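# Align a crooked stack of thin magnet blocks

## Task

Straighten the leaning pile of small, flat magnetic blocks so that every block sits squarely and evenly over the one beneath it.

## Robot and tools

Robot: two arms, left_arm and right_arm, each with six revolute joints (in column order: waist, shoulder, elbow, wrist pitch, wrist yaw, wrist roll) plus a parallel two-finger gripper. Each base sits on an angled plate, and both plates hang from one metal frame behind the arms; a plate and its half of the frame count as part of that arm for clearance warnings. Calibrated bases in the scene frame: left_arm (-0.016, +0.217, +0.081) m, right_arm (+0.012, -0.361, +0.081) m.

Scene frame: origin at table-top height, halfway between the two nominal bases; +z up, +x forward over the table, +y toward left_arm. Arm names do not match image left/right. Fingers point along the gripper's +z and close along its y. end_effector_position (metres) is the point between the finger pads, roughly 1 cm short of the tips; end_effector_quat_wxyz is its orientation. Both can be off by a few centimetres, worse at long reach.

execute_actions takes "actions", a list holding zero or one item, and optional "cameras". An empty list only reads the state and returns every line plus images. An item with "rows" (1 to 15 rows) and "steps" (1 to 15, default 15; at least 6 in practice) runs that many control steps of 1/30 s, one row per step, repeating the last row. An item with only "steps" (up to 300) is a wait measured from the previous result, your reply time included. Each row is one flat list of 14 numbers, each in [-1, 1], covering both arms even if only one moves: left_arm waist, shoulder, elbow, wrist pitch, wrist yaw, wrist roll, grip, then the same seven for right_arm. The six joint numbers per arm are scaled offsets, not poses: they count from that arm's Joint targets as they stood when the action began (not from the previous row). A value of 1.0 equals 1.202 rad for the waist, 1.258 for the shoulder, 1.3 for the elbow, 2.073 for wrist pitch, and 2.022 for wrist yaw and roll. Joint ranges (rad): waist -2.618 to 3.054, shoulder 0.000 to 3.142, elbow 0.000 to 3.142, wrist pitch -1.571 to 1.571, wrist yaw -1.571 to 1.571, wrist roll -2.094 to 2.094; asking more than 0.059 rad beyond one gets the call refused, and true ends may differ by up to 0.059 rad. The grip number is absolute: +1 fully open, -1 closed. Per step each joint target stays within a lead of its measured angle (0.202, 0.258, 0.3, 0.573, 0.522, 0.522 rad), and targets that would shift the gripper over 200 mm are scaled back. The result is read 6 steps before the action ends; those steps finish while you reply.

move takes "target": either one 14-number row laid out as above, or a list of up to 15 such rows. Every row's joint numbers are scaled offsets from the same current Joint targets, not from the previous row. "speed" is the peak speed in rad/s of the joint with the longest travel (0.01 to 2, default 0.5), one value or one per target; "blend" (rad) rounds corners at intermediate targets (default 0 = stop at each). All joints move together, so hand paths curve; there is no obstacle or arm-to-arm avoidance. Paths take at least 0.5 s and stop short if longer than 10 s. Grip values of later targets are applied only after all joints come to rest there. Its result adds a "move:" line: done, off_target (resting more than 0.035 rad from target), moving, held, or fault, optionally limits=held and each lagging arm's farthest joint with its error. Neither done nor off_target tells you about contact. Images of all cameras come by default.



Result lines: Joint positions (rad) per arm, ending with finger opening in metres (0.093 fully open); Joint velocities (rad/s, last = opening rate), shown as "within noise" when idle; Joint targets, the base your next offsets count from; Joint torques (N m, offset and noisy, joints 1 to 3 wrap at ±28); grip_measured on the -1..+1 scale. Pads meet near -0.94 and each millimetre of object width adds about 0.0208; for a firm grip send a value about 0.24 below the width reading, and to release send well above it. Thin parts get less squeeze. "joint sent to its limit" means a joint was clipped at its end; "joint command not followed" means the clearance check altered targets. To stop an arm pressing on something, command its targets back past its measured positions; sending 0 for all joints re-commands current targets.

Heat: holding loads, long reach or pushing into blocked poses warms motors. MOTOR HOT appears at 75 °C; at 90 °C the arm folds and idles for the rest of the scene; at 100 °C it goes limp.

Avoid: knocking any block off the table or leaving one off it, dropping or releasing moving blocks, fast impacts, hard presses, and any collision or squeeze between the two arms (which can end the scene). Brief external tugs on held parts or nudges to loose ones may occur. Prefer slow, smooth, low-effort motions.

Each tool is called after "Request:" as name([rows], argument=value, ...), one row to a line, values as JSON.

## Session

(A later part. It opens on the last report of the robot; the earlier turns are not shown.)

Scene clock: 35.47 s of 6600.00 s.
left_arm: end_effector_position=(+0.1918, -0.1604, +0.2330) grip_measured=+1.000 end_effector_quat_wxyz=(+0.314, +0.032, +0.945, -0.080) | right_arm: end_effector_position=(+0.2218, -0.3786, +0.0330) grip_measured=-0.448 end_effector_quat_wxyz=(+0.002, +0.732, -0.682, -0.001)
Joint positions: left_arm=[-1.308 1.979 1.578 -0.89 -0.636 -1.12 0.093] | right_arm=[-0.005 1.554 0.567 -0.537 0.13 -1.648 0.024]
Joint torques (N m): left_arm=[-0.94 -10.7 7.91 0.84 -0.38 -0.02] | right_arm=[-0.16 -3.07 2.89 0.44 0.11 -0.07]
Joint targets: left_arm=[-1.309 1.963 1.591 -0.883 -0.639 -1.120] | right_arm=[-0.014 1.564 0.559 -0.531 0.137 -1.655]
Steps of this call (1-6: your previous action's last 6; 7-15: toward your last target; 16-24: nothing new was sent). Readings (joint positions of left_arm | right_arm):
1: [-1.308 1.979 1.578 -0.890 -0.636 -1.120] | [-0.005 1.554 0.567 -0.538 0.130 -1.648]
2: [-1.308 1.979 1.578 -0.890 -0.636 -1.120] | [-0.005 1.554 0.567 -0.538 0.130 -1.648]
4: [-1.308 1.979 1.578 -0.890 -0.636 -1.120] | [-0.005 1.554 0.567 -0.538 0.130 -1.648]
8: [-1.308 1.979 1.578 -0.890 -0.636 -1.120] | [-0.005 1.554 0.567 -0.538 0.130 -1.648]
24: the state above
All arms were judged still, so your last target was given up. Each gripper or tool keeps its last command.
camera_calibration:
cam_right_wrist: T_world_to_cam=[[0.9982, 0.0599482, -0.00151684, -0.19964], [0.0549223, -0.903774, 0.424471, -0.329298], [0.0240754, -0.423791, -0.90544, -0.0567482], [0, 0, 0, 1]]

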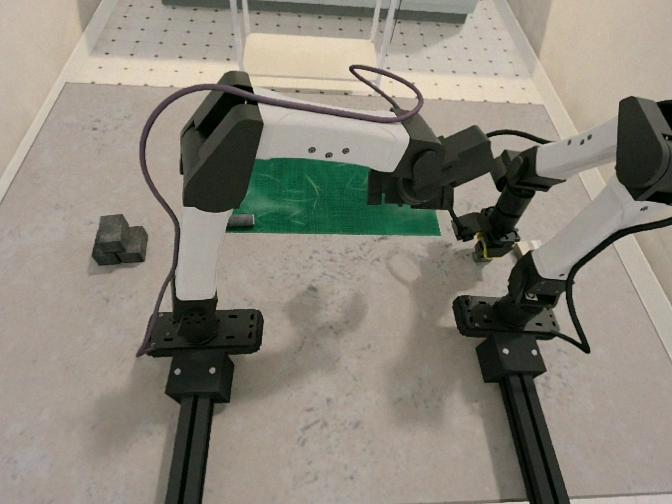

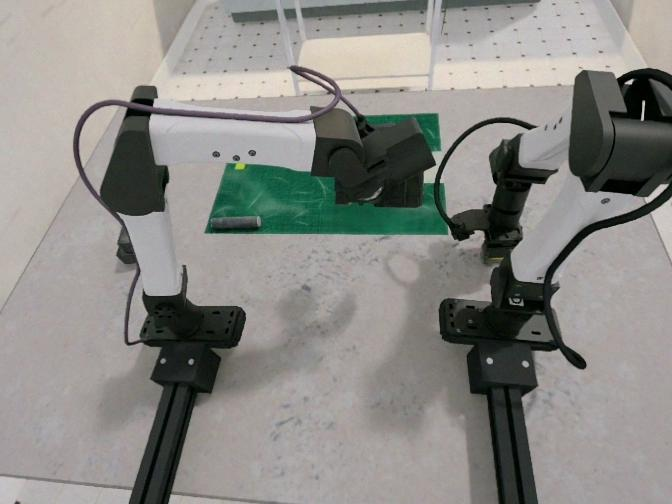

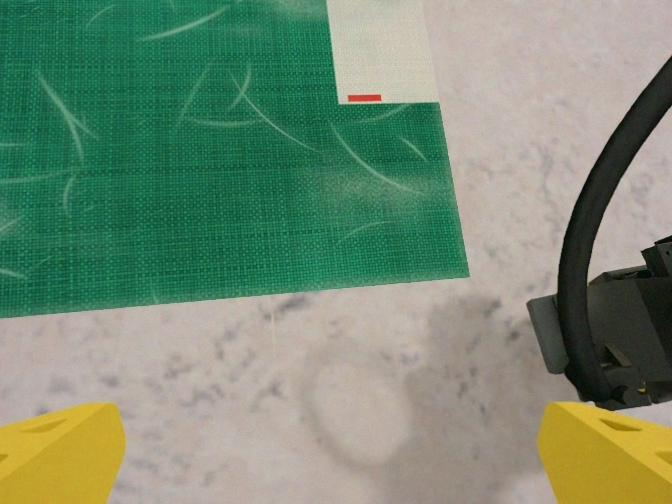

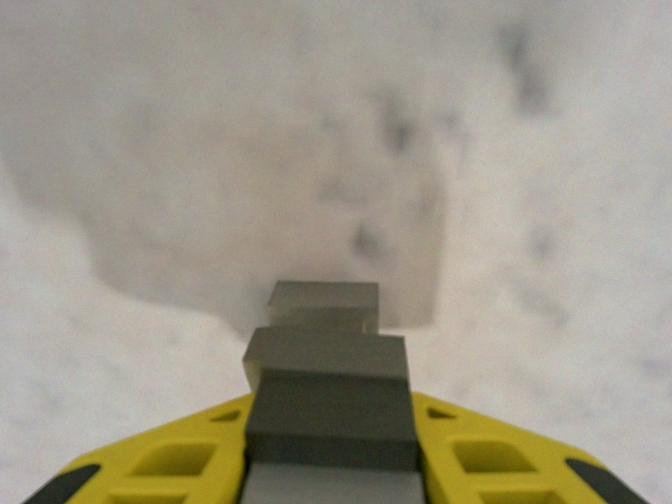

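Request:
execute_actions([
  {"rows":[[0,0,0,0,0,0,1,0,0,0,0,0,0,-0.4],[0,0,0,0,0,0,1,0,0,0,0,0,0,-0.37],[0,0,0,0,0,0,1,0,0,0,0,0,0,-0.34],[0,0,0,0,0,0,1,0,0,0,0,0,0,-0.3],[0,0,0,0,0,0,1,0,0,0,0,0,0,-0.25],[0,0,0,0,0,0,1,0,0,0,0,0,0,-0.2],[0,0,0,0,0,0,1,0,0,0,0,0,0,-0.1]],"steps":10},
], cameras=[])

Request:
move(target=[0,0,0,0,0,0,1,-0.0032,0.0175,-0.0079,0.0156,0,0,-0.1], speed=0.1, cameras=["cam_right_wrist","cam_head_left"])

Request:
zoom_image(camera="cam_right_wrist", region=[180, 250, 500, 504])

Scene clock: 36.97 s of 6600.00 s.
Steps of this call (1-41: nothing new was sent; 42-45: this action's first 4). Readings (joint positions of left_arm | right_arm):
42: [-1.308 1.979 1.578 -0.890 -0.636 -1.120] | [-0.005 1.554 0.567 -0.537 0.130 -1.648]
43: [-1.308 1.979 1.578 -0.890 -0.636 -1.120] | [-0.005 1.554 0.567 -0.537 0.130 -1.648]
45: the state above

Scene clock: 38.20 s of 6600.00 s.
left_arm: end_effector_position=(+0.1918, -0.1604, +0.2330) grip_measured=+1.000 end_effector_quat_wxyz=(+0.314, +0.032, +0.945, -0.080) | right_arm: end_effector_position=(+0.2223, -0.3788, +0.0278) grip_measured=-0.102 end_effector_quat_wxyz=(+0.002, +0.730, -0.683, +0.000)
Joint positions: left_arm=[-1.308 1.979 1.578 -0.89 -0.636 -1.12 0.093] | right_arm=[-0.009 1.574 0.559 -0.507 0.13 -1.648 0.04]
Joint torques (N m): left_arm=[-0.92 -10.8 7.91 0.87 -0.36 -0.02] | right_arm=[-0.27 -3.06 2.66 0.45 0.15 -0.1]
Joint targets: left_arm=[-1.309 1.963 1.591 -0.883 -0.639 -1.120] | right_arm=[-0.018 1.586 0.548 -0.499 0.138 -1.655]
Kept back: nothing.
move: done
camera_calibration:
cam_right_wrist: T_world_to_cam=[[0.998434, 0.055934, -0.000151073, -0.201718], [0.0506932, -0.903737, 0.425076, -0.326343], [0.0236397, -0.424418, -0.905158, -0.0617613], [0, 0, 0, 1]]
Images, in order: cam_head_left, cam_right_wrist.

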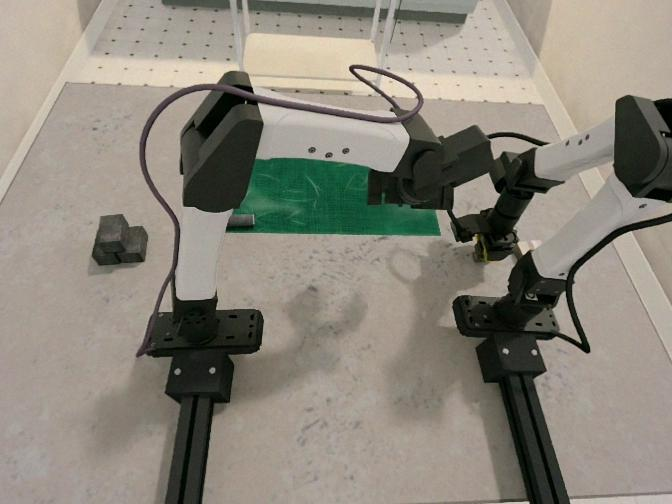

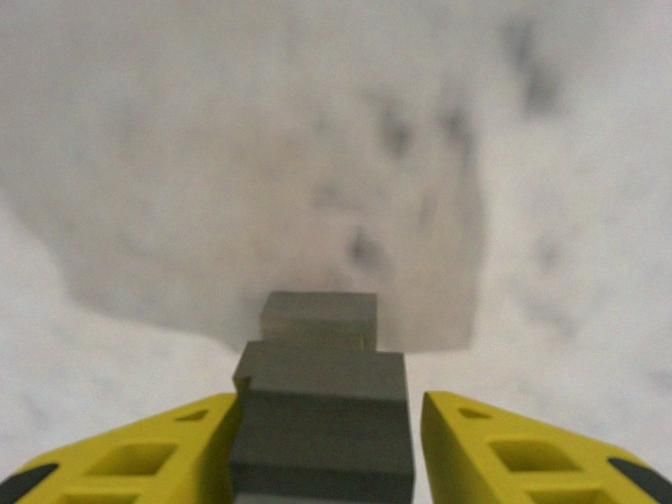

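Scaled by 1.575 from the camera's 672x504 image, which has a finer 960x720 frame.

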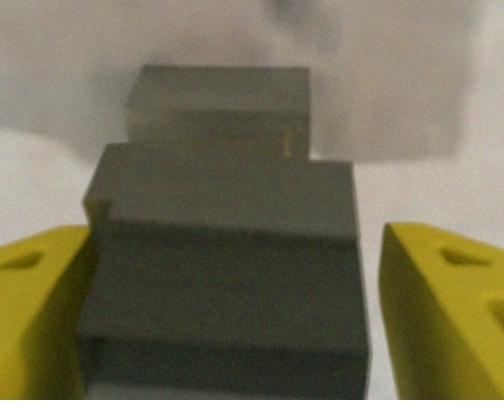

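Request:
execute_actions(actions=[], cameras=["cam_right_wrist"])

Request:
zoom_image(camera="cam_right_wrist", region=[100, 250, 550, 504])

Scene clock: 39.13 s of 6600.00 s.
left_arm: end_effector_position=(+0.1918, -0.1604, +0.2330) grip_measured=+1.000 end_effector_quat_wxyz=(+0.314, +0.032, +0.945, -0.080) | right_arm: end_effector_position=(+0.2223, -0.3788, +0.0278) grip_measured=-0.102 end_effector_quat_wxyz=(+0.002, +0.730, -0.683, +0.000)
Joint positions: left_arm=[-1.308 1.979 1.578 -0.89 -0.636 -1.12 0.093] | right_arm=[-0.009 1.574 0.559 -0.507 0.13 -1.648 0.04]
Joint velocities: within noise
Joint torques (N m): left_arm=[-1.05 -10.74 7.88 0.86 -0.38 -0.02] | right_arm=[-0.24 -3.12 2.67 0.46 0.12 -0.08]
Motor temperatures (°C): left_arm=[30 56 48 45 32 29 33] | right_arm=[29 44 44 39 31 32 31]
Heat: left arm: 56 °C; right arm: 44 °C.
Joint targets: left_arm=[-1.309 1.963 1.591 -0.883 -0.639 -1.120] | right_arm=[-0.018 1.586 0.548 -0.499 0.138 -1.655]
Steps of this call (1-28: nothing new was sent). Readings (joint positions of left_arm | right_arm):
1: [-1.308 1.979 1.578 -0.890 -0.636 -1.120] | [-0.009 1.574 0.559 -0.507 0.130 -1.648]
2: [-1.308 1.979 1.578 -0.890 -0.636 -1.120] | [-0.009 1.574 0.559 -0.507 0.130 -1.648]
4: [-1.308 1.979 1.578 -0.890 -0.636 -1.120] | [-0.009 1.574 0.559 -0.507 0.130 -1.648]
8: [-1.308 1.979 1.578 -0.890 -0.636 -1.120] | [-0.009 1.574 0.559 -0.507 0.130 -1.648]
28: the state above
camera_calibration:
cam_right_wrist: T_world_to_cam=[[0.998434, 0.055934, -0.000151073, -0.201718], [0.0506932, -0.903737, 0.425076, -0.326343], [0.0236397, -0.424418, -0.905158, -0.0617613], [0, 0, 0, 1]] pos_world=[0.219405, -0.309858, 0.0827865]
Images, in order (width x height): cam_right_wrist 672x504.

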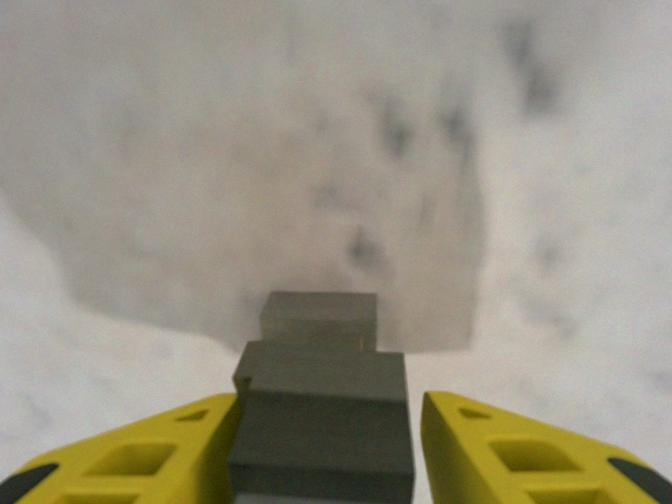

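Scaled by 1.120 from the camera's 672x504 image, which has a finer 960x720 frame.

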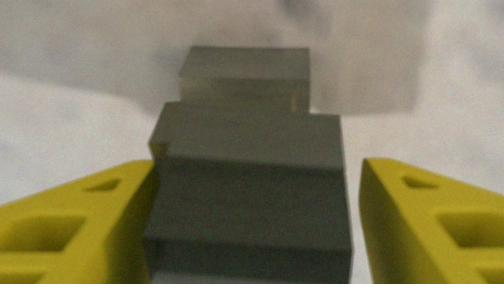

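Request:
move(target=[0,0,0,0,0,0,1,0,-0.027,-0.0077,0,0,0.0178,-0.1], speed=0.1, cameras=["cam_right_wrist"])

Request:
zoom_image(camera="cam_right_wrist", region=[180, 250, 500, 504])

Scene clock: 43.20 s of 6600.00 s.
left_arm: end_effector_position=(+0.1918, -0.1604, +0.2330) grip_measured=+1.000 end_effector_quat_wxyz=(+0.314, +0.032, +0.945, -0.080) | right_arm: end_effector_position=(+0.2187, -0.3785, +0.0262) grip_measured=-0.102 end_effector_quat_wxyz=(+0.004, +0.723, -0.690, -0.003)
Joint positions: left_arm=[-1.308 1.979 1.578 -0.89 -0.636 -1.12 0.093] | right_arm=[-0.009 1.574 0.55 -0.505 0.13 -1.627 0.04]
Joint torques (N m): left_arm=[-0.94 -10.61 7.99 0.86 -0.38 -0.03] | right_arm=[-0.34 -5.68 2.55 0.38 0.12 0.04]
Joint targets: left_arm=[-1.309 1.963 1.591 -0.883 -0.639 -1.120] | right_arm=[-0.018 1.552 0.539 -0.499 0.138 -1.619]
Kept back: nothing.
move: done
camera_calibration:
cam_right_wrist: T_world_to_cam=[[0.999324, 0.0359447, -0.00766211, -0.205689], [0.035794, -0.904583, 0.424792, -0.322315], [0.00833802, -0.42478, -0.905258, -0.0598063], [0, 0, 0, 1]]
Images, in order: cam_right_wrist.

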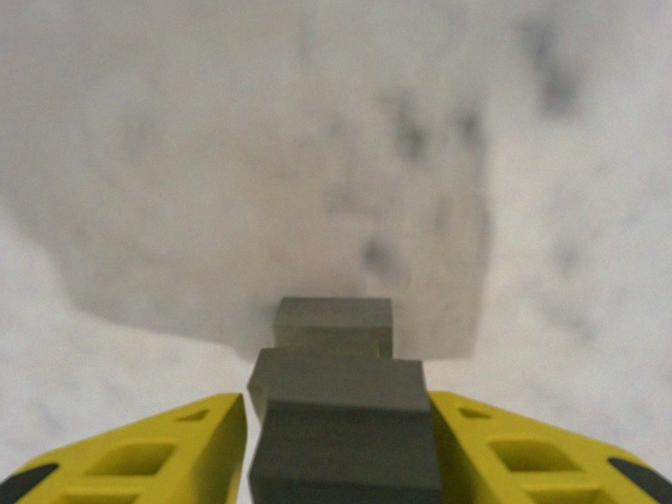

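Scaled by 1.575 from the camera's 672x504 image, which has a finer 960x720 frame.

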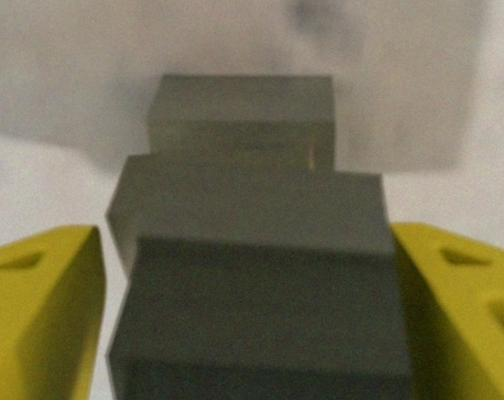

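Request:
execute_actions([
  {"rows":[[0,0,0,0,0,0,1,0,0.019,0,0,0,0,-0.115],[0,0,0,0,0,0,1,0,0.019,0,0,0,0,-0.13],[0,0,0,0,0,0,1,0,0.019,0,0,0,0,-0.145],[0,0,0,0,0,0,1,0,0.019,0,0,0,0,-0.16],[0,0,0,0,0,0,1,0,0.019,0,0,0,0,-0.175],[0,0,0,0,0,0,1,0,0.019,0,0,0,0,-0.19],[0,0,0,0,0,0,1,0,0.019,0,0,0,0,-0.205],[0,0,0,0,0,0,1,0,0.019,0,0,0,0,-0.22],[0,0,0,0,0,0,1,0,0.019,0,0,0,0,-0.235],[0,0,0,0,0,0,1,0,0.019,0,0,0,0,-0.25],[0,0,0,0,0,0,1,0,0.019,0,0,0,0,-0.265],[0,0,0,0,0,0,1,0,0.019,0,0,0,0,-0.28],[0,0,0,0,0,0,1,0,0.019,0,0,0,0,-0.295],[0,0,0,0,0,0,1,0,0.019,0,0,0,0,-0.31],[0,0,0,0,0,0,1,0,0.019,0,0,0,0,-0.325]],"steps":15},
], cameras=[])

Request:
execute_actions([
  {"rows":[[0,0,0,0,0,0,1,0,0,0,0,0,0,-0.34],[0,0,0,0,0,0,1,0,0,0,0,0,0,-0.355],[0,0,0,0,0,0,1,0,0,0,0,0,0,-0.37],[0,0,0,0,0,0,1,0,0,0,0,0,0,-0.385],[0,0,0,0,0,0,1,0,0,0,0,0,0,-0.4],[0,0,0,0,0,0,1,0,0,0,0,0,0,-0.42],[0,0,0,0,0,0,1,0,0,0,0,0,0,-0.44],[0,0,0,0,0,0,1,0,0,0,0,0,0,-0.46],[0,0,0,0,0,0,1,0,0,0,0,0,0,-0.48],[0,0,0,0,0,0,1,0,0,0,0,0,0,-0.5],[0,0,0,0,0,0,1,0,0,0,0,0,0,-0.53],[0,0,0,0,0,0,1,0,0,0,0,0,0,-0.56],[0,0,0,0,0,0,1,0,0,0,0,0,0,-0.59],[0,0,0,0,0,0,1,0,0,0,0,0,0,-0.62],[0,0,0,0,0,0,1,0,0,0,0,0,0,-0.65]],"steps":15},
], cameras=[])

Request:
wait(seconds=0.5, cameras=["cam_right_wrist"])

Request:
zoom_image(camera="cam_right_wrist", region=[180, 250, 500, 504])

Scene clock: 44.23 s of 6600.00 s.
Steps of this call (1-22: nothing new was sent; 23-31: this action's first 9). Readings (joint positions of left_arm | right_arm):
23: [-1.308 1.979 1.578 -0.890 -0.636 -1.120] | [-0.009 1.574 0.550 -0.505 0.130 -1.627]
24: [-1.308 1.979 1.578 -0.890 -0.636 -1.120] | [-0.009 1.574 0.550 -0.505 0.130 -1.627]
26: [-1.308 1.979 1.578 -0.890 -0.636 -1.120] | [-0.009 1.574 0.550 -0.505 0.130 -1.627]
30: [-1.308 1.979 1.578 -0.890 -0.636 -1.120] | [-0.009 1.574 0.550 -0.505 0.130 -1.627]
31: the state above

Scene clock: 44.73 s of 6600.00 s.
Steps of this call (1-6: your previous action's last 6; 7-15: this action's first 9). Readings (joint positions of left_arm | right_arm):
7: [-1.308 1.979 1.578 -0.890 -0.636 -1.120] | [-0.009 1.574 0.547 -0.505 0.130 -1.626]
8: [-1.308 1.979 1.578 -0.890 -0.636 -1.120] | [-0.009 1.574 0.547 -0.505 0.130 -1.626]
10: [-1.308 1.979 1.578 -0.890 -0.636 -1.120] | [-0.009 1.574 0.547 -0.505 0.130 -1.626]
14: [-1.308 1.979 1.578 -0.890 -0.636 -1.120] | [-0.009 1.574 0.547 -0.505 0.130 -1.626]
15: the state above

Scene clock: 45.43 s of 6600.00 s.
left_arm: end_effector_position=(+0.1918, -0.1604, +0.2330) grip_measured=+1.000 end_effector_quat_wxyz=(+0.314, +0.032, +0.945, -0.080) | right_arm: end_effector_position=(+0.2177, -0.3785, +0.0257) grip_measured=-0.495 end_effector_quat_wxyz=(+0.005, +0.723, -0.691, -0.004)
Joint positions: left_arm=[-1.308 1.979 1.578 -0.89 -0.636 -1.12 0.093] | right_arm=[-0.009 1.574 0.547 -0.505 0.13 -1.626 0.021]
Joint torques (N m): left_arm=[-0.96 -10.69 8.01 0.83 -0.39 0] | right_arm=[-0.27 -3.77 2.71 0.38 0.12 0.07]
Joint targets: left_arm=[-1.309 1.963 1.591 -0.883 -0.639 -1.120] | right_arm=[-0.018 1.576 0.538 -0.498 0.137 -1.619]
Steps of this call (1-6: your previous action's last 6; 7-15: toward your last target; 16-21: nothing new was sent). Readings (joint positions of left_arm | right_arm):
1: [-1.308 1.979 1.578 -0.890 -0.636 -1.120] | [-0.009 1.574 0.547 -0.505 0.130 -1.626]
2: [-1.308 1.979 1.578 -0.890 -0.636 -1.120] | [-0.009 1.574 0.547 -0.505 0.130 -1.626]
4: [-1.308 1.979 1.578 -0.890 -0.636 -1.120] | [-0.009 1.574 0.547 -0.505 0.130 -1.626]
8: [-1.308 1.979 1.578 -0.890 -0.636 -1.120] | [-0.009 1.574 0.547 -0.505 0.130 -1.626]
21: the state above
All arms were judged still, so your last target was given up. Each gripper or tool keeps its last command.
camera_calibration:
cam_right_wrist: T_world_to_cam=[[0.999321, 0.0354733, -0.00992838, -0.204764], [0.0363306, -0.904607, 0.424696, -0.322152], [0.00608408, -0.424768, -0.905282, -0.0596729], [0, 0, 0, 1]]
Images, in order: cam_right_wrist.

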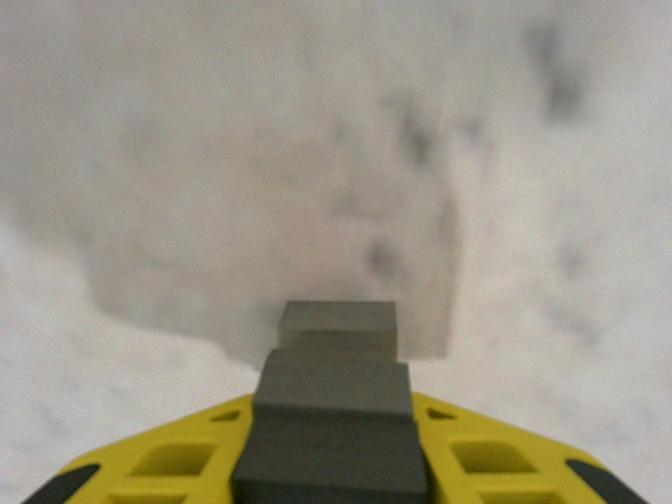

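Scaled by 1.575 from the camera's 672x504 image, which has a finer 960x720 frame.

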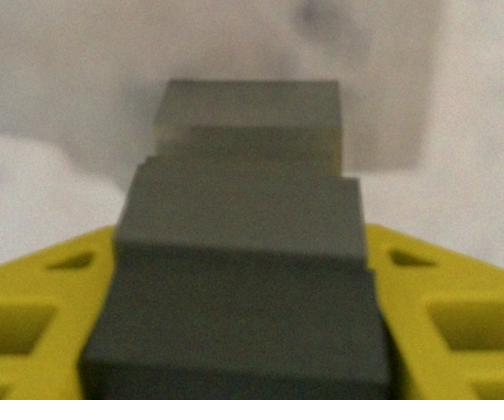

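Request:
execute_actions([
  {"rows":[[0,0,0,0,0,0,1,0,0,0,0,0,0,-0.45],[0,0,0,0,0,0,1,0,0,0,0,0,0,-0.42],[0,0,0,0,0,0,1,0,0,0,0,0,0,-0.39],[0,0,0,0,0,0,1,0,0,0,0,0,0,-0.36],[0,0,0,0,0,0,1,0,0,0,0,0,0,-0.33],[0,0,0,0,0,0,1,0,0,0,0,0,0,-0.3],[0,0,0,0,0,0,1,0,0,0,0,0,0,-0.2],[0,0,0,0,0,0,1,0,0,0,0,0,0,0],[0,0,0,0,0,0,1,0,0,0,0,0,0,0.2],[0,0,0,0,0,0,1,0,0,0,0,0,0,0.4]],"steps":15},
], cameras=[])

Request:
move(target=[0,0,0,0,0,0,1,0.0524,-0.1955,0.2015,-0.2663,-0.0084,0,0.4], speed=0.5)

Request:
zoom_image(camera="cam_right_wrist", region=[200, 120, 470, 340])

Request:
zoom_image(camera="cam_left_wrist", region=[540, 290, 672, 389])

Request:
zoom_image(camera="cam_head_left", region=[450, 215, 550, 290])

Scene clock: 49.63 s of 6600.00 s.
Steps of this call (1-117: nothing new was sent; 118-126: this action's first 9). Readings (joint positions of left_arm | right_arm):
118: [-1.308 1.979 1.578 -0.890 -0.636 -1.120] | [-0.009 1.574 0.547 -0.505 0.130 -1.626]
119: [-1.308 1.979 1.578 -0.890 -0.636 -1.120] | [-0.009 1.574 0.547 -0.505 0.130 -1.626]
121: [-1.308 1.979 1.578 -0.890 -0.636 -1.120] | [-0.009 1.574 0.547 -0.505 0.130 -1.626]
125: [-1.308 1.979 1.578 -0.890 -0.636 -1.120] | [-0.009 1.574 0.547 -0.505 0.131 -1.626]
126: the state above

Scene clock: 51.77 s of 6600.00 s.
left_arm: end_effector_position=(+0.1918, -0.1604, +0.2330) grip_measured=+1.000 end_effector_quat_wxyz=(+0.314, +0.032, +0.945, -0.080) | right_arm: end_effector_position=(+0.2116, -0.3811, +0.1178) grip_measured=+0.398 end_effector_quat_wxyz=(+0.020, +0.740, -0.672, -0.020)
Joint positions: left_arm=[-1.308 1.979 1.578 -0.89 -0.636 -1.12 0.093] | right_arm=[0.036 1.344 0.779 -1.017 0.129 -1.626 0.064]
Joint torques (N m): left_arm=[-0.98 -10.76 8.03 0.85 -0.38 -0.04] | right_arm=[1.46 -4.29 6.48 -0.2 -0.05 0.03]
Joint targets: left_arm=[-1.309 1.963 1.591 -0.883 -0.639 -1.120] | right_arm=[0.045 1.330 0.800 -1.051 0.121 -1.620]
Kept back: nothing.
move: done
camera_calibration:
cam_right_wrist: T_world_to_cam=[[0.994832, 0.0860528, -0.0538836, -0.172336], [0.100757, -0.902141, 0.419511, -0.37551], [-0.0125106, -0.422772, -0.90615, 0.0273666], [0, 0, 0, 1]]

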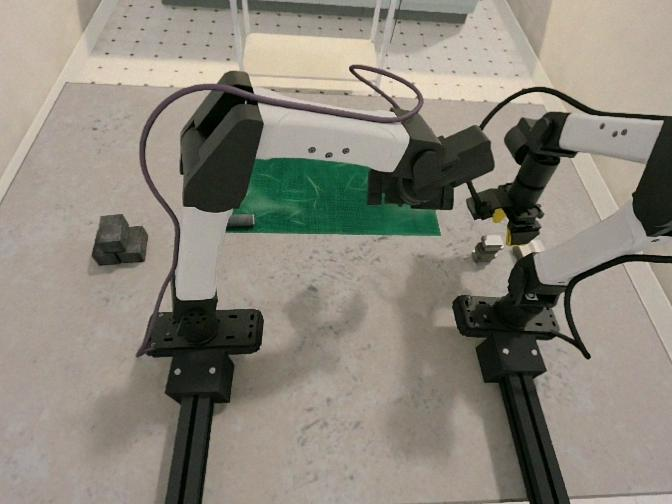

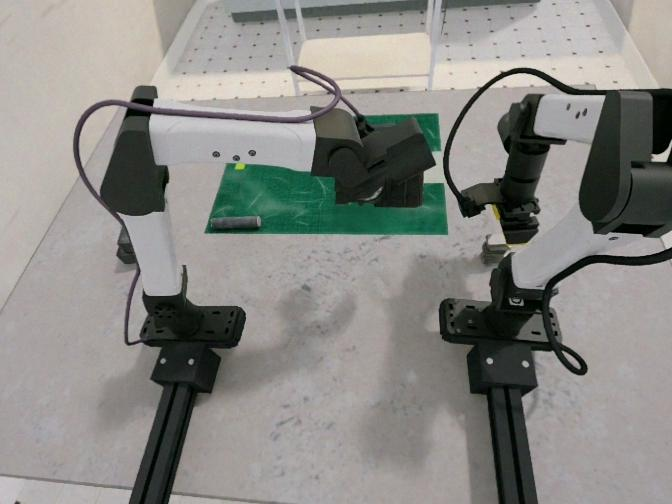

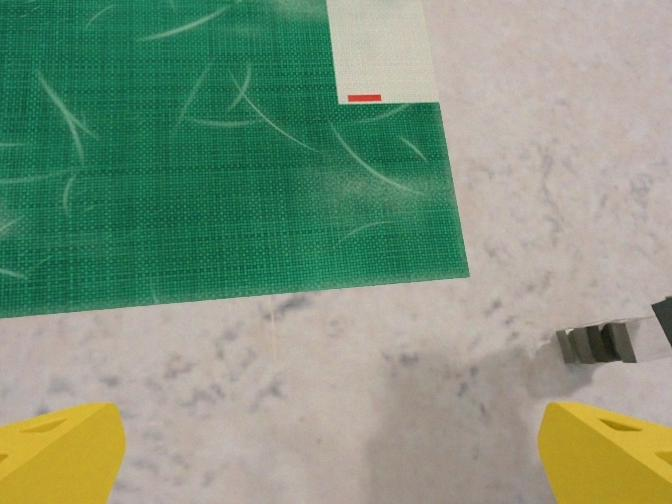

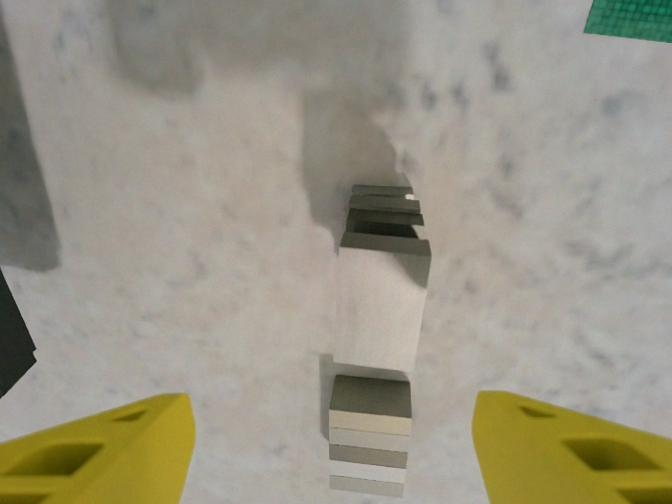

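Scaled by 1.867 from the camera's 672x504 image, which has a finer 960x720 frame.

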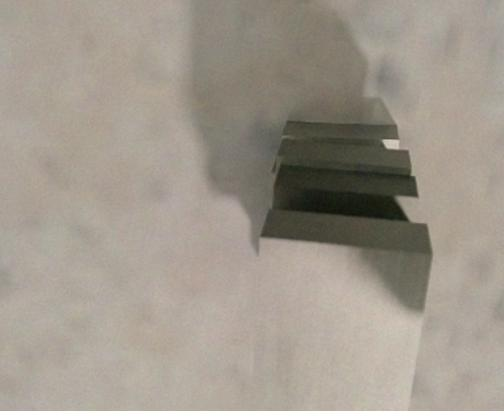

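Scaled by 3.818 from the camera's 672x504 image, which has a finer 960x720 frame.

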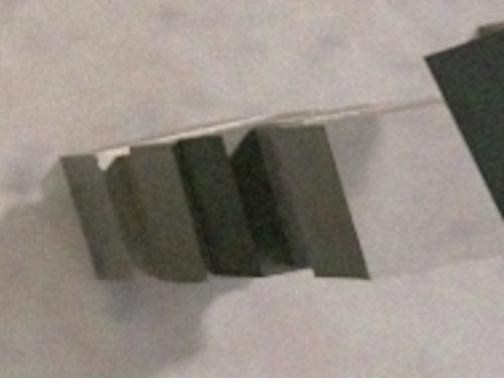

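Scaled by 5.040 from the camera's 672x504 image, which has a finer 960x720 frame.

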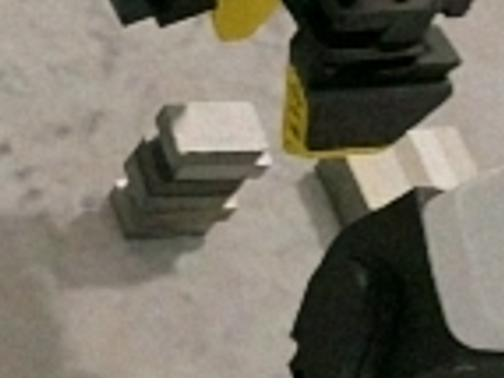

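Request:
move([
  [0,0,0,0,0,0,1,0,0,0,0,0,0.7443,0.5],
  [0,0,0,0,0,0,1,-0.0587,0.2027,-0.2023,0.2725,0.0084,0.7443,0.5],
], speed=[1.0,0.4])

Request:
zoom_image(camera="cam_right_wrist", region=[120, 200, 560, 504])

Request:
zoom_image(camera="cam_left_wrist", region=[500, 200, 672, 390])

Scene clock: 57.83 s of 6600.00 s.
left_arm: end_effector_position=(+0.1918, -0.1604, +0.2330) grip_measured=+1.000 end_effector_quat_wxyz=(+0.314, +0.032, +0.945, -0.080) | right_arm: end_effector_position=(+0.2202, -0.3799, +0.0255) grip_measured=+0.498 end_effector_quat_wxyz=(-0.001, -0.052, +0.999, -0.001)
Joint positions: left_arm=[-1.308 1.979 1.578 -0.89 -0.636 -1.12 0.093] | right_arm=[-0.016 1.574 0.546 -0.492 0.129 -0.122 0.069]
Joint torques (N m): left_arm=[-1.02 -10.69 7.98 0.84 -0.38 -0.03] | right_arm=[-0.27 -3.15 2.78 0.5 0.21 0.05]
Joint targets: left_arm=[-1.309 1.963 1.591 -0.883 -0.639 -1.120] | right_arm=[-0.025 1.585 0.537 -0.486 0.138 -0.114]
Kept back: nothing.
move: done
camera_calibration:
cam_right_wrist: T_world_to_cam=[[0.092543, -0.9957, 0.00416003, -0.399737], [-0.901749, -0.0820378, 0.424404, 0.195672], [-0.422238, -0.0430269, -0.905463, 0.178809], [0, 0, 0, 1]]

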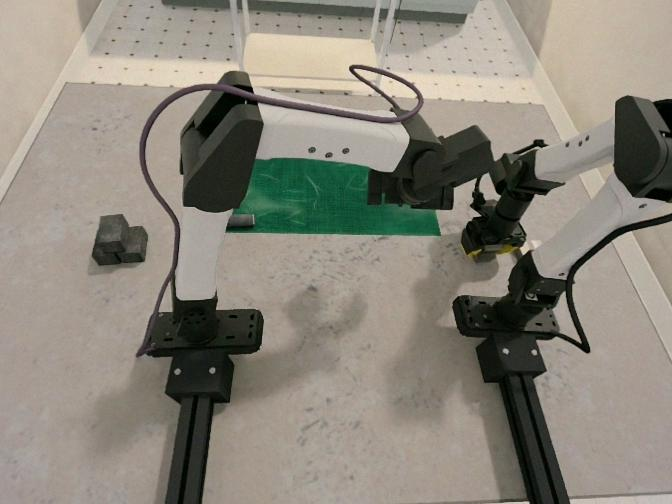

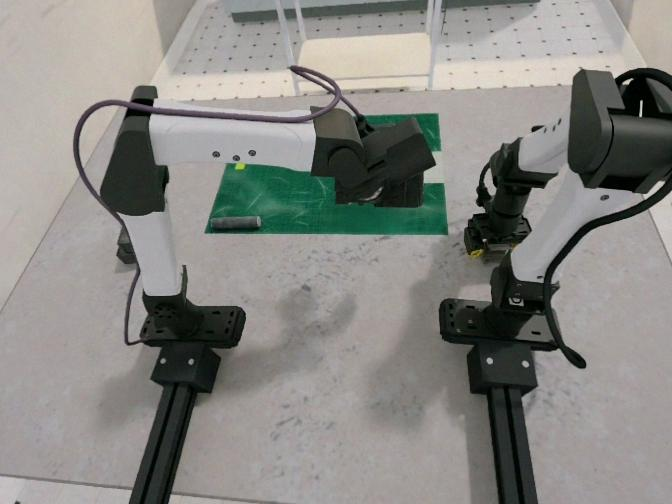

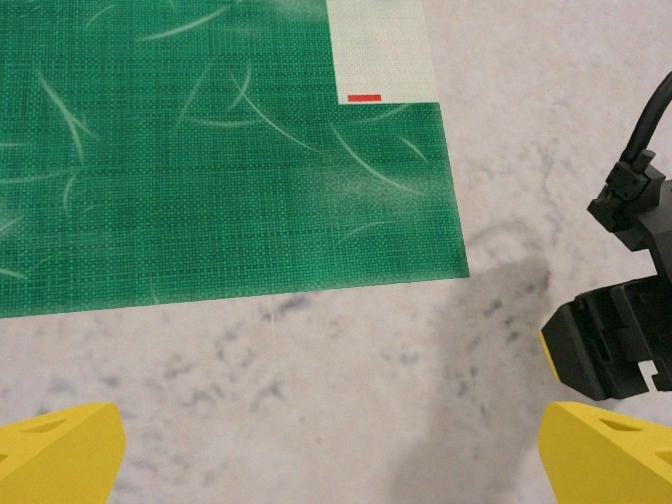

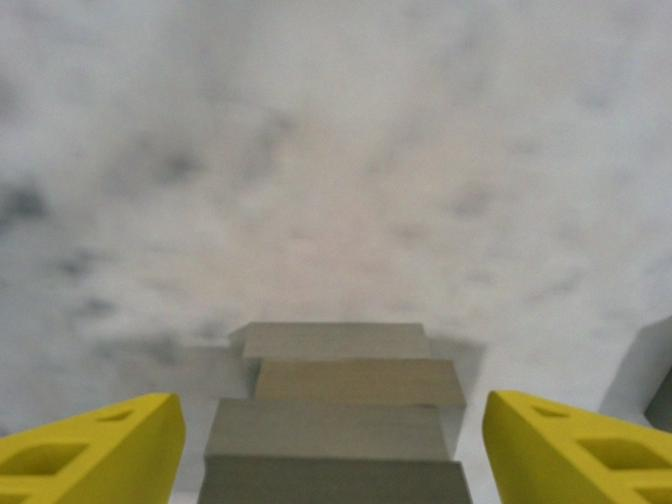

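Scaled by 1.145 from the camera's 672x504 image, which has a finer 960x720 frame.

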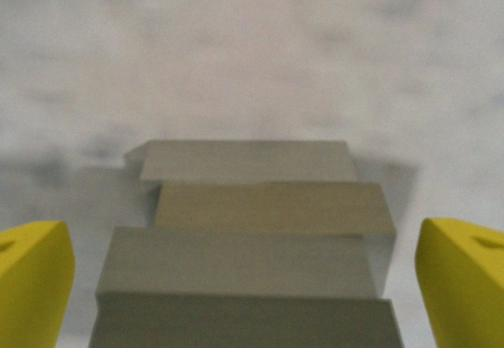

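Scaled by 2.653 from the camera's 672x504 image, which has a finer 960x720 frame.

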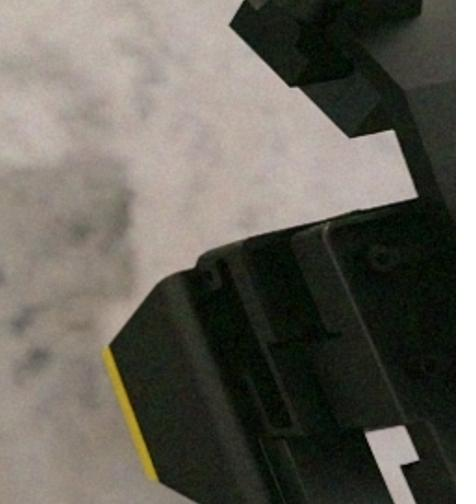

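Request:
zoom_image(camera="cam_right_wrist", region=[190, 300, 370, 435])

Request:
zoom_image(camera="cam_right_wrist", region=[310, 300, 490, 435])

Request:
zoom_image(camera="cam_right_wrist", region=[180, 380, 500, 504])

Scaled by 2.800 from the camera's 672x504 image, which has a finer 960x720 frame.

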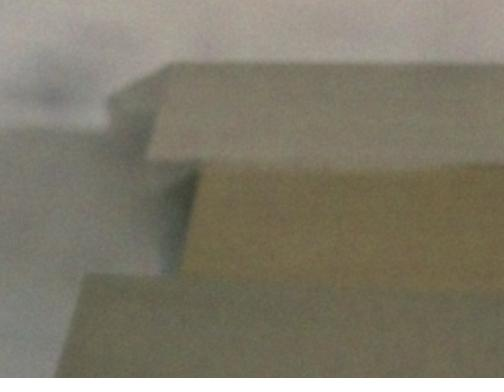

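Scaled by 2.800 from the camera's 672x504 image, which has a finer 960x720 frame.

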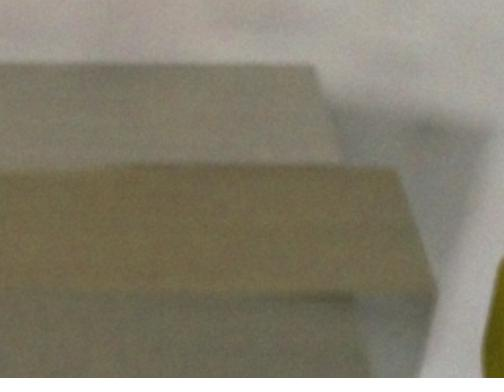

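Scaled by 1.575 from the camera's 672x504 image, which has a finer 960x720 frame.

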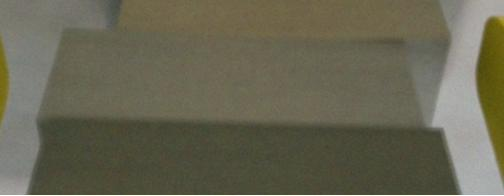

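Request:
execute_actions([
  {"rows":[[0,0,0,0,0,0,1,0,0,0,0,0,0,0.476],[0,0,0,0,0,0,1,0,0,0,0,0,0,0.452],[0,0,0,0,0,0,1,0,0,0,0,0,0,0.428],[0,0,0,0,0,0,1,0,0,0,0,0,0,0.404],[0,0,0,0,0,0,1,0,0,0,0,0,0,0.38],[0,0,0,0,0,0,1,0,0,0,0,0,0,0.356],[0,0,0,0,0,0,1,0,0,0,0,0,0,0.332],[0,0,0,0,0,0,1,0,0,0,0,0,0,0.308],[0,0,0,0,0,0,1,0,0,0,0,0,0,0.284],[0,0,0,0,0,0,1,0,0,0,0,0,0,0.26],[0,0,0,0,0,0,1,0,0,0,0,0,0,0.236],[0,0,0,0,0,0,1,0,0,0,0,0,0,0.212],[0,0,0,0,0,0,1,0,0,0,0,0,0,0.188],[0,0,0,0,0,0,1,0,0,0,0,0,0,0.164],[0,0,0,0,0,0,1,0,0,0,0,0,0,0.14]],"steps":15},
], cameras=[])

Request:
execute_actions([
  {"rows":[[0,0,0,0,0,0,1,0,0,0,0,0,0,0.124],[0,0,0,0,0,0,1,0,0,0,0,0,0,0.108],[0,0,0,0,0,0,1,0,0,0,0,0,0,0.092],[0,0,0,0,0,0,1,0,0,0,0,0,0,0.076],[0,0,0,0,0,0,1,0,0,0,0,0,0,0.06],[0,0,0,0,0,0,1,0,0,0,0,0,0,0.044],[0,0,0,0,0,0,1,0,0,0,0,0,0,0.028],[0,0,0,0,0,0,1,0,0,0,0,0,0,0.012],[0,0,0,0,0,0,1,0,0,0,0,0,0,-0.004],[0,0,0,0,0,0,1,0,0,0,0,0,0,-0.02],[0,0,0,0,0,0,1,0,0,0,0,0,0,-0.036],[0,0,0,0,0,0,1,0,0,0,0,0,0,-0.052],[0,0,0,0,0,0,1,0,0,0,0,0,0,-0.068],[0,0,0,0,0,0,1,0,0,0,0,0,0,-0.084],[0,0,0,0,0,0,1,0,0,0,0,0,0,-0.1]],"steps":15},
], cameras=[])

Request:
execute_actions([
  {"rows":[[0,0,0,0,0,0,1,0,0,0,0,0,0,-0.11],[0,0,0,0,0,0,1,0,0,0,0,0,0,-0.12],[0,0,0,0,0,0,1,0,0,0,0,0,0,-0.13],[0,0,0,0,0,0,1,0,0,0,0,0,0,-0.14],[0,0,0,0,0,0,1,0,0,0,0,0,0,-0.15],[0,0,0,0,0,0,1,0,0,0,0,0,0,-0.165],[0,0,0,0,0,0,1,0,0,0,0,0,0,-0.18],[0,0,0,0,0,0,1,0,0,0,0,0,0,-0.195],[0,0,0,0,0,0,1,0,0,0,0,0,0,-0.21],[0,0,0,0,0,0,1,0,0,0,0,0,0,-0.225],[0,0,0,0,0,0,1,0,0,0,0,0,0,-0.24],[0,0,0,0,0,0,1,0,0,0,0,0,0,-0.255],[0,0,0,0,0,0,1,0,0,0,0,0,0,-0.27],[0,0,0,0,0,0,1,0,0,0,0,0,0,-0.285],[0,0,0,0,0,0,1,0,0,0,0,0,0,-0.3]],"steps":15},
], cameras=[])

Request:
wait(seconds=0.5, cameras=["cam_right_wrist"])

Request:
zoom_image(camera="cam_right_wrist", region=[180, 290, 500, 504])

Scene clock: 60.97 s of 6600.00 s.
Steps of this call (1-85: nothing new was sent; 86-94: this action's first 9). Readings (joint positions of left_arm | right_arm):
86: [-1.308 1.979 1.578 -0.890 -0.636 -1.120] | [-0.016 1.574 0.546 -0.492 0.129 -0.122]
87: [-1.308 1.979 1.578 -0.890 -0.636 -1.120] | [-0.016 1.574 0.546 -0.492 0.129 -0.122]
89: [-1.308 1.979 1.578 -0.890 -0.636 -1.120] | [-0.016 1.574 0.546 -0.492 0.129 -0.122]
93: [-1.308 1.979 1.578 -0.890 -0.636 -1.120] | [-0.016 1.574 0.546 -0.492 0.129 -0.122]
94: the state above

Scene clock: 61.47 s of 6600.00 s.
Steps of this call (1-6: your previous action's last 6; 7-15: this action's first 9). Readings (joint positions of left_arm | right_arm):
7: [-1.308 1.979 1.578 -0.890 -0.636 -1.120] | [-0.016 1.574 0.546 -0.490 0.132 -0.122]
8: [-1.308 1.979 1.578 -0.890 -0.636 -1.120] | [-0.016 1.574 0.546 -0.489 0.133 -0.122]
10: [-1.308 1.979 1.578 -0.890 -0.636 -1.120] | [-0.017 1.574 0.546 -0.489 0.135 -0.122]
14: [-1.308 1.979 1.578 -0.890 -0.636 -1.120] | [-0.019 1.574 0.546 -0.488 0.140 -0.122]
15: the state above

Scene clock: 61.97 s of 6600.00 s.
Steps of this call (1-6: your previous action's last 6; 7-15: this action's first 9). Readings (joint positions of left_arm | right_arm):
7: [-1.308 1.979 1.578 -0.890 -0.636 -1.120] | [-0.019 1.574 0.546 -0.488 0.144 -0.122]
8: [-1.308 1.979 1.578 -0.890 -0.636 -1.120] | [-0.019 1.574 0.546 -0.488 0.144 -0.122]
10: [-1.308 1.979 1.578 -0.890 -0.636 -1.120] | [-0.019 1.574 0.546 -0.488 0.144 -0.122]
14: [-1.308 1.979 1.578 -0.890 -0.636 -1.120] | [-0.019 1.574 0.546 -0.488 0.144 -0.122]
15: the state above

Scene clock: 62.67 s of 6600.00 s.
left_arm: end_effector_position=(+0.1918, -0.1604, +0.2330) grip_measured=+1.000 end_effector_quat_wxyz=(+0.314, +0.032, +0.945, -0.080) | right_arm: end_effector_position=(+0.2212, -0.3831, +0.0254) grip_measured=-0.193 end_effector_quat_wxyz=(+0.001, -0.050, +0.999, -0.009)
Joint positions: left_arm=[-1.308 1.979 1.578 -0.89 -0.636 -1.12 0.093] | right_arm=[-0.019 1.574 0.546 -0.488 0.144 -0.122 0.036]
Joint torques (N m): left_arm=[-1.05 -10.67 7.95 0.83 -0.4 -0.01] | right_arm=[0.05 -3.1 2.8 0.49 0.06 0.01]
Joint targets: left_arm=[-1.309 1.963 1.591 -0.883 -0.639 -1.120] | right_arm=[-0.025 1.585 0.537 -0.486 0.137 -0.115]
Steps of this call (1-6: your previous action's last 6; 7-15: toward your last target; 16-21: nothing new was sent). Readings (joint positions of left_arm | right_arm):
1: [-1.308 1.979 1.578 -0.890 -0.636 -1.120] | [-0.019 1.574 0.546 -0.488 0.144 -0.122]
2: [-1.308 1.979 1.578 -0.890 -0.636 -1.120] | [-0.019 1.574 0.546 -0.488 0.144 -0.122]
4: [-1.308 1.979 1.578 -0.890 -0.636 -1.120] | [-0.019 1.574 0.546 -0.488 0.144 -0.122]
8: [-1.308 1.979 1.578 -0.890 -0.636 -1.120] | [-0.019 1.574 0.546 -0.488 0.144 -0.122]
21: the state above
All arms were judged still, so your last target was given up. Each gripper or tool keeps its last command.
camera_calibration:
cam_right_wrist: T_world_to_cam=[[0.0888984, -0.995849, 0.0195623, -0.402622], [-0.903658, -0.0723771, 0.422094, 0.200491], [-0.418926, -0.0552011, -0.906341, 0.173659], [0, 0, 0, 1]]
Images, in order: cam_right_wrist.

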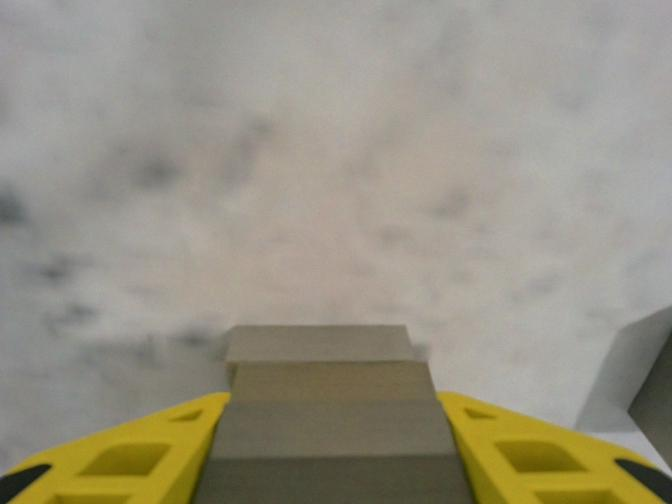

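Scaled by 1.575 from the camera's 672x504 image, which has a finer 960x720 frame.

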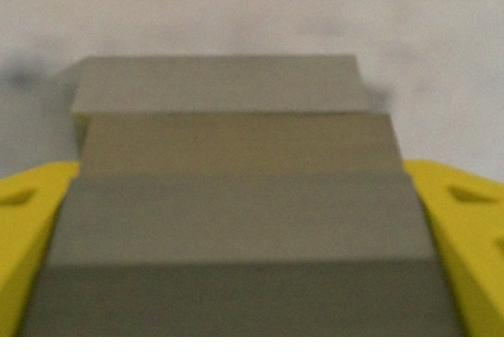

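Request:
move(target=[0,0,0,0,0,0,1,0,0,0,0,-0.0105,0,-0.3], speed=0.05, cameras=["cam_right_wrist"])

Request:
zoom_image(camera="cam_right_wrist", region=[180, 290, 500, 504])

Scene clock: 64.07 s of 6600.00 s.
left_arm: end_effector_position=(+0.1918, -0.1604, +0.2330) grip_measured=+1.000 end_effector_quat_wxyz=(+0.314, +0.032, +0.945, -0.080) | right_arm: end_effector_position=(+0.2213, -0.3825, +0.0254) grip_measured=-0.200 end_effector_quat_wxyz=(+0.001, -0.050, +0.999, -0.007)
Joint positions: left_arm=[-1.308 1.979 1.578 -0.89 -0.636 -1.12 0.093] | right_arm=[-0.019 1.574 0.546 -0.487 0.141 -0.122 0.036]
Joint torques (N m): left_arm=[-0.98 -10.73 7.87 0.83 -0.38 -0.04] | right_arm=[0.03 -3.03 2.84 0.46 -0.19 0.02]
Joint targets: left_arm=[-1.309 1.963 1.591 -0.883 -0.639 -1.120] | right_arm=[-0.025 1.585 0.537 -0.486 0.116 -0.115]
Kept back: nothing.
move: done
camera_calibration:
cam_right_wrist: T_world_to_cam=[[0.0888525, -0.995913, 0.0161924, -0.401986], [-0.903852, -0.0737871, 0.421434, 0.200152], [-0.418517, -0.052081, -0.906715, 0.17484], [0, 0, 0, 1]]
Images, in order: cam_right_wrist.

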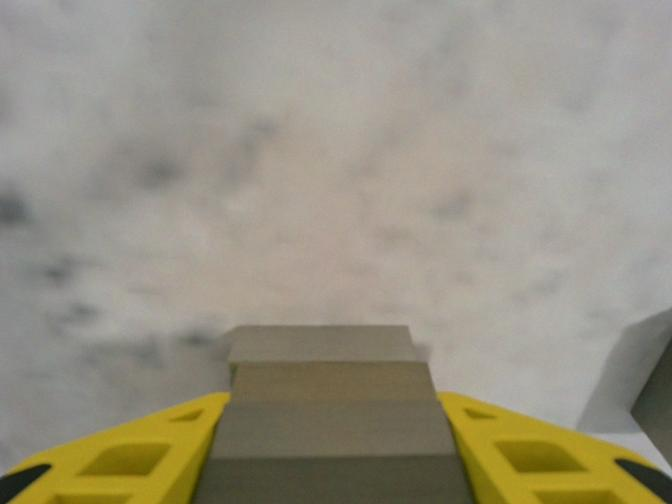

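Scaled by 1.575 from the camera's 672x504 image, which has a finer 960x720 frame.

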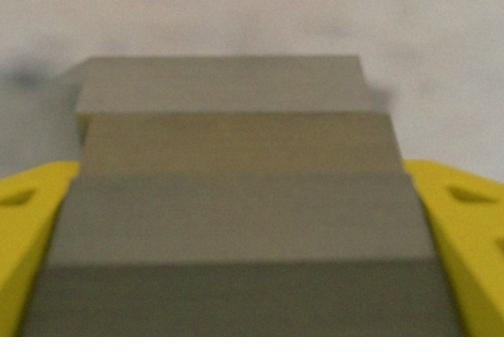

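Request:
move(target=[0,0,0,0,0,0,1,0.004,0,0,0,-0.008,0,-0.3], speed=0.05, cameras=["cam_right_wrist"])

Request:
zoom_image(camera="cam_right_wrist", region=[180, 290, 500, 504])

Scene clock: 65.03 s of 6600.00 s.
left_arm: end_effector_position=(+0.1918, -0.1604, +0.2330) grip_measured=+1.000 end_effector_quat_wxyz=(+0.314, +0.032, +0.945, -0.080) | right_arm: end_effector_position=(+0.2213, -0.3821, +0.0254) grip_measured=-0.200 end_effector_quat_wxyz=(+0.001, -0.050, +0.999, -0.006)
Joint positions: left_arm=[-1.308 1.979 1.578 -0.89 -0.636 -1.12 0.093] | right_arm=[-0.019 1.574 0.546 -0.487 0.138 -0.121 0.036]
Joint torques (N m): left_arm=[-0.99 -10.7 7.84 0.85 -0.37 -0.01] | right_arm=[0.54 -3.21 2.89 0.48 -0.36 0.04]
Joint targets: left_arm=[-1.309 1.963 1.591 -0.883 -0.639 -1.120] | right_arm=[-0.021 1.585 0.537 -0.486 0.100 -0.114]
Kept back: nothing.
move: off_target (right_arm); right_arm: the wrist yaw is farthest, 0.038 rad from its target
camera_calibration:
cam_right_wrist: T_world_to_cam=[[0.0884802, -0.995986, 0.013538, -0.401417], [-0.903907, -0.0745752, 0.421178, 0.199913], [-0.418478, -0.0495031, -0.906877, 0.175843], [0, 0, 0, 1]]
Images, in order: cam_right_wrist.

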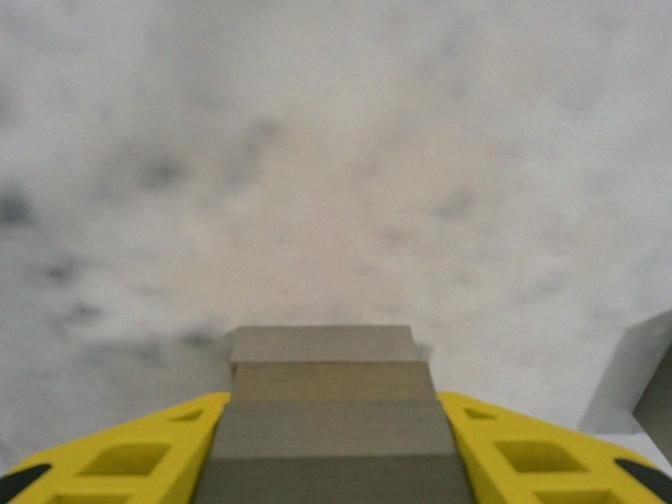

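Scaled by 1.575 from the camera's 672x504 image, which has a finer 960x720 frame.

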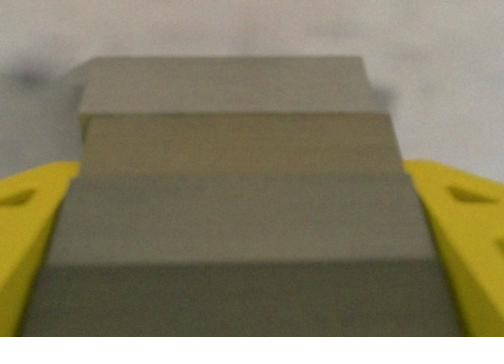

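Request:
move(target=[0,0,0,0,0,0,1,0.008,0,0,0,-0.010,0,-0.3], speed=0.05, cameras=["cam_right_wrist"])

Request:
zoom_image(camera="cam_right_wrist", region=[180, 290, 500, 504])

Scene clock: 65.97 s of 6600.00 s.
left_arm: end_effector_position=(+0.1918, -0.1604, +0.2330) grip_measured=+1.000 end_effector_quat_wxyz=(+0.314, +0.032, +0.945, -0.080) | right_arm: end_effector_position=(+0.2213, -0.3813, +0.0254) grip_measured=-0.200 end_effector_quat_wxyz=(+0.001, -0.050, +0.999, -0.003)
Joint positions: left_arm=[-1.308 1.979 1.578 -0.89 -0.636 -1.12 0.093] | right_arm=[-0.019 1.574 0.546 -0.487 0.133 -0.121 0.036]
Joint torques (N m): left_arm=[-1.02 -10.71 7.95 0.85 -0.4 -0.03] | right_arm=[1.44 -3.14 2.65 0.47 -0.49 0]
Joint targets: left_arm=[-1.309 1.963 1.591 -0.883 -0.639 -1.120] | right_arm=[-0.011 1.585 0.537 -0.486 0.080 -0.115]
Kept back: nothing.
move: off_target (right_arm); right_arm: the wrist yaw is farthest, 0.053 rad from its target
camera_calibration:
cam_right_wrist: T_world_to_cam=[[0.0884948, -0.996039, 0.00860944, -0.400486], [-0.903951, -0.0766767, 0.420705, 0.199216], [-0.418379, -0.0450128, -0.907157, 0.177582], [0, 0, 0, 1]]
Images, in order: cam_right_wrist.

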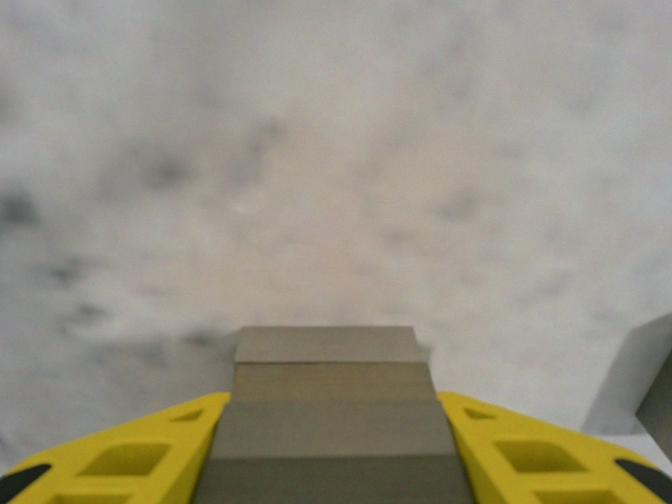

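Scaled by 1.575 from the camera's 672x504 image, which has a finer 960x720 frame.

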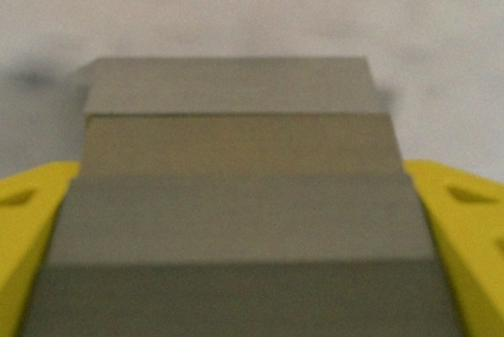

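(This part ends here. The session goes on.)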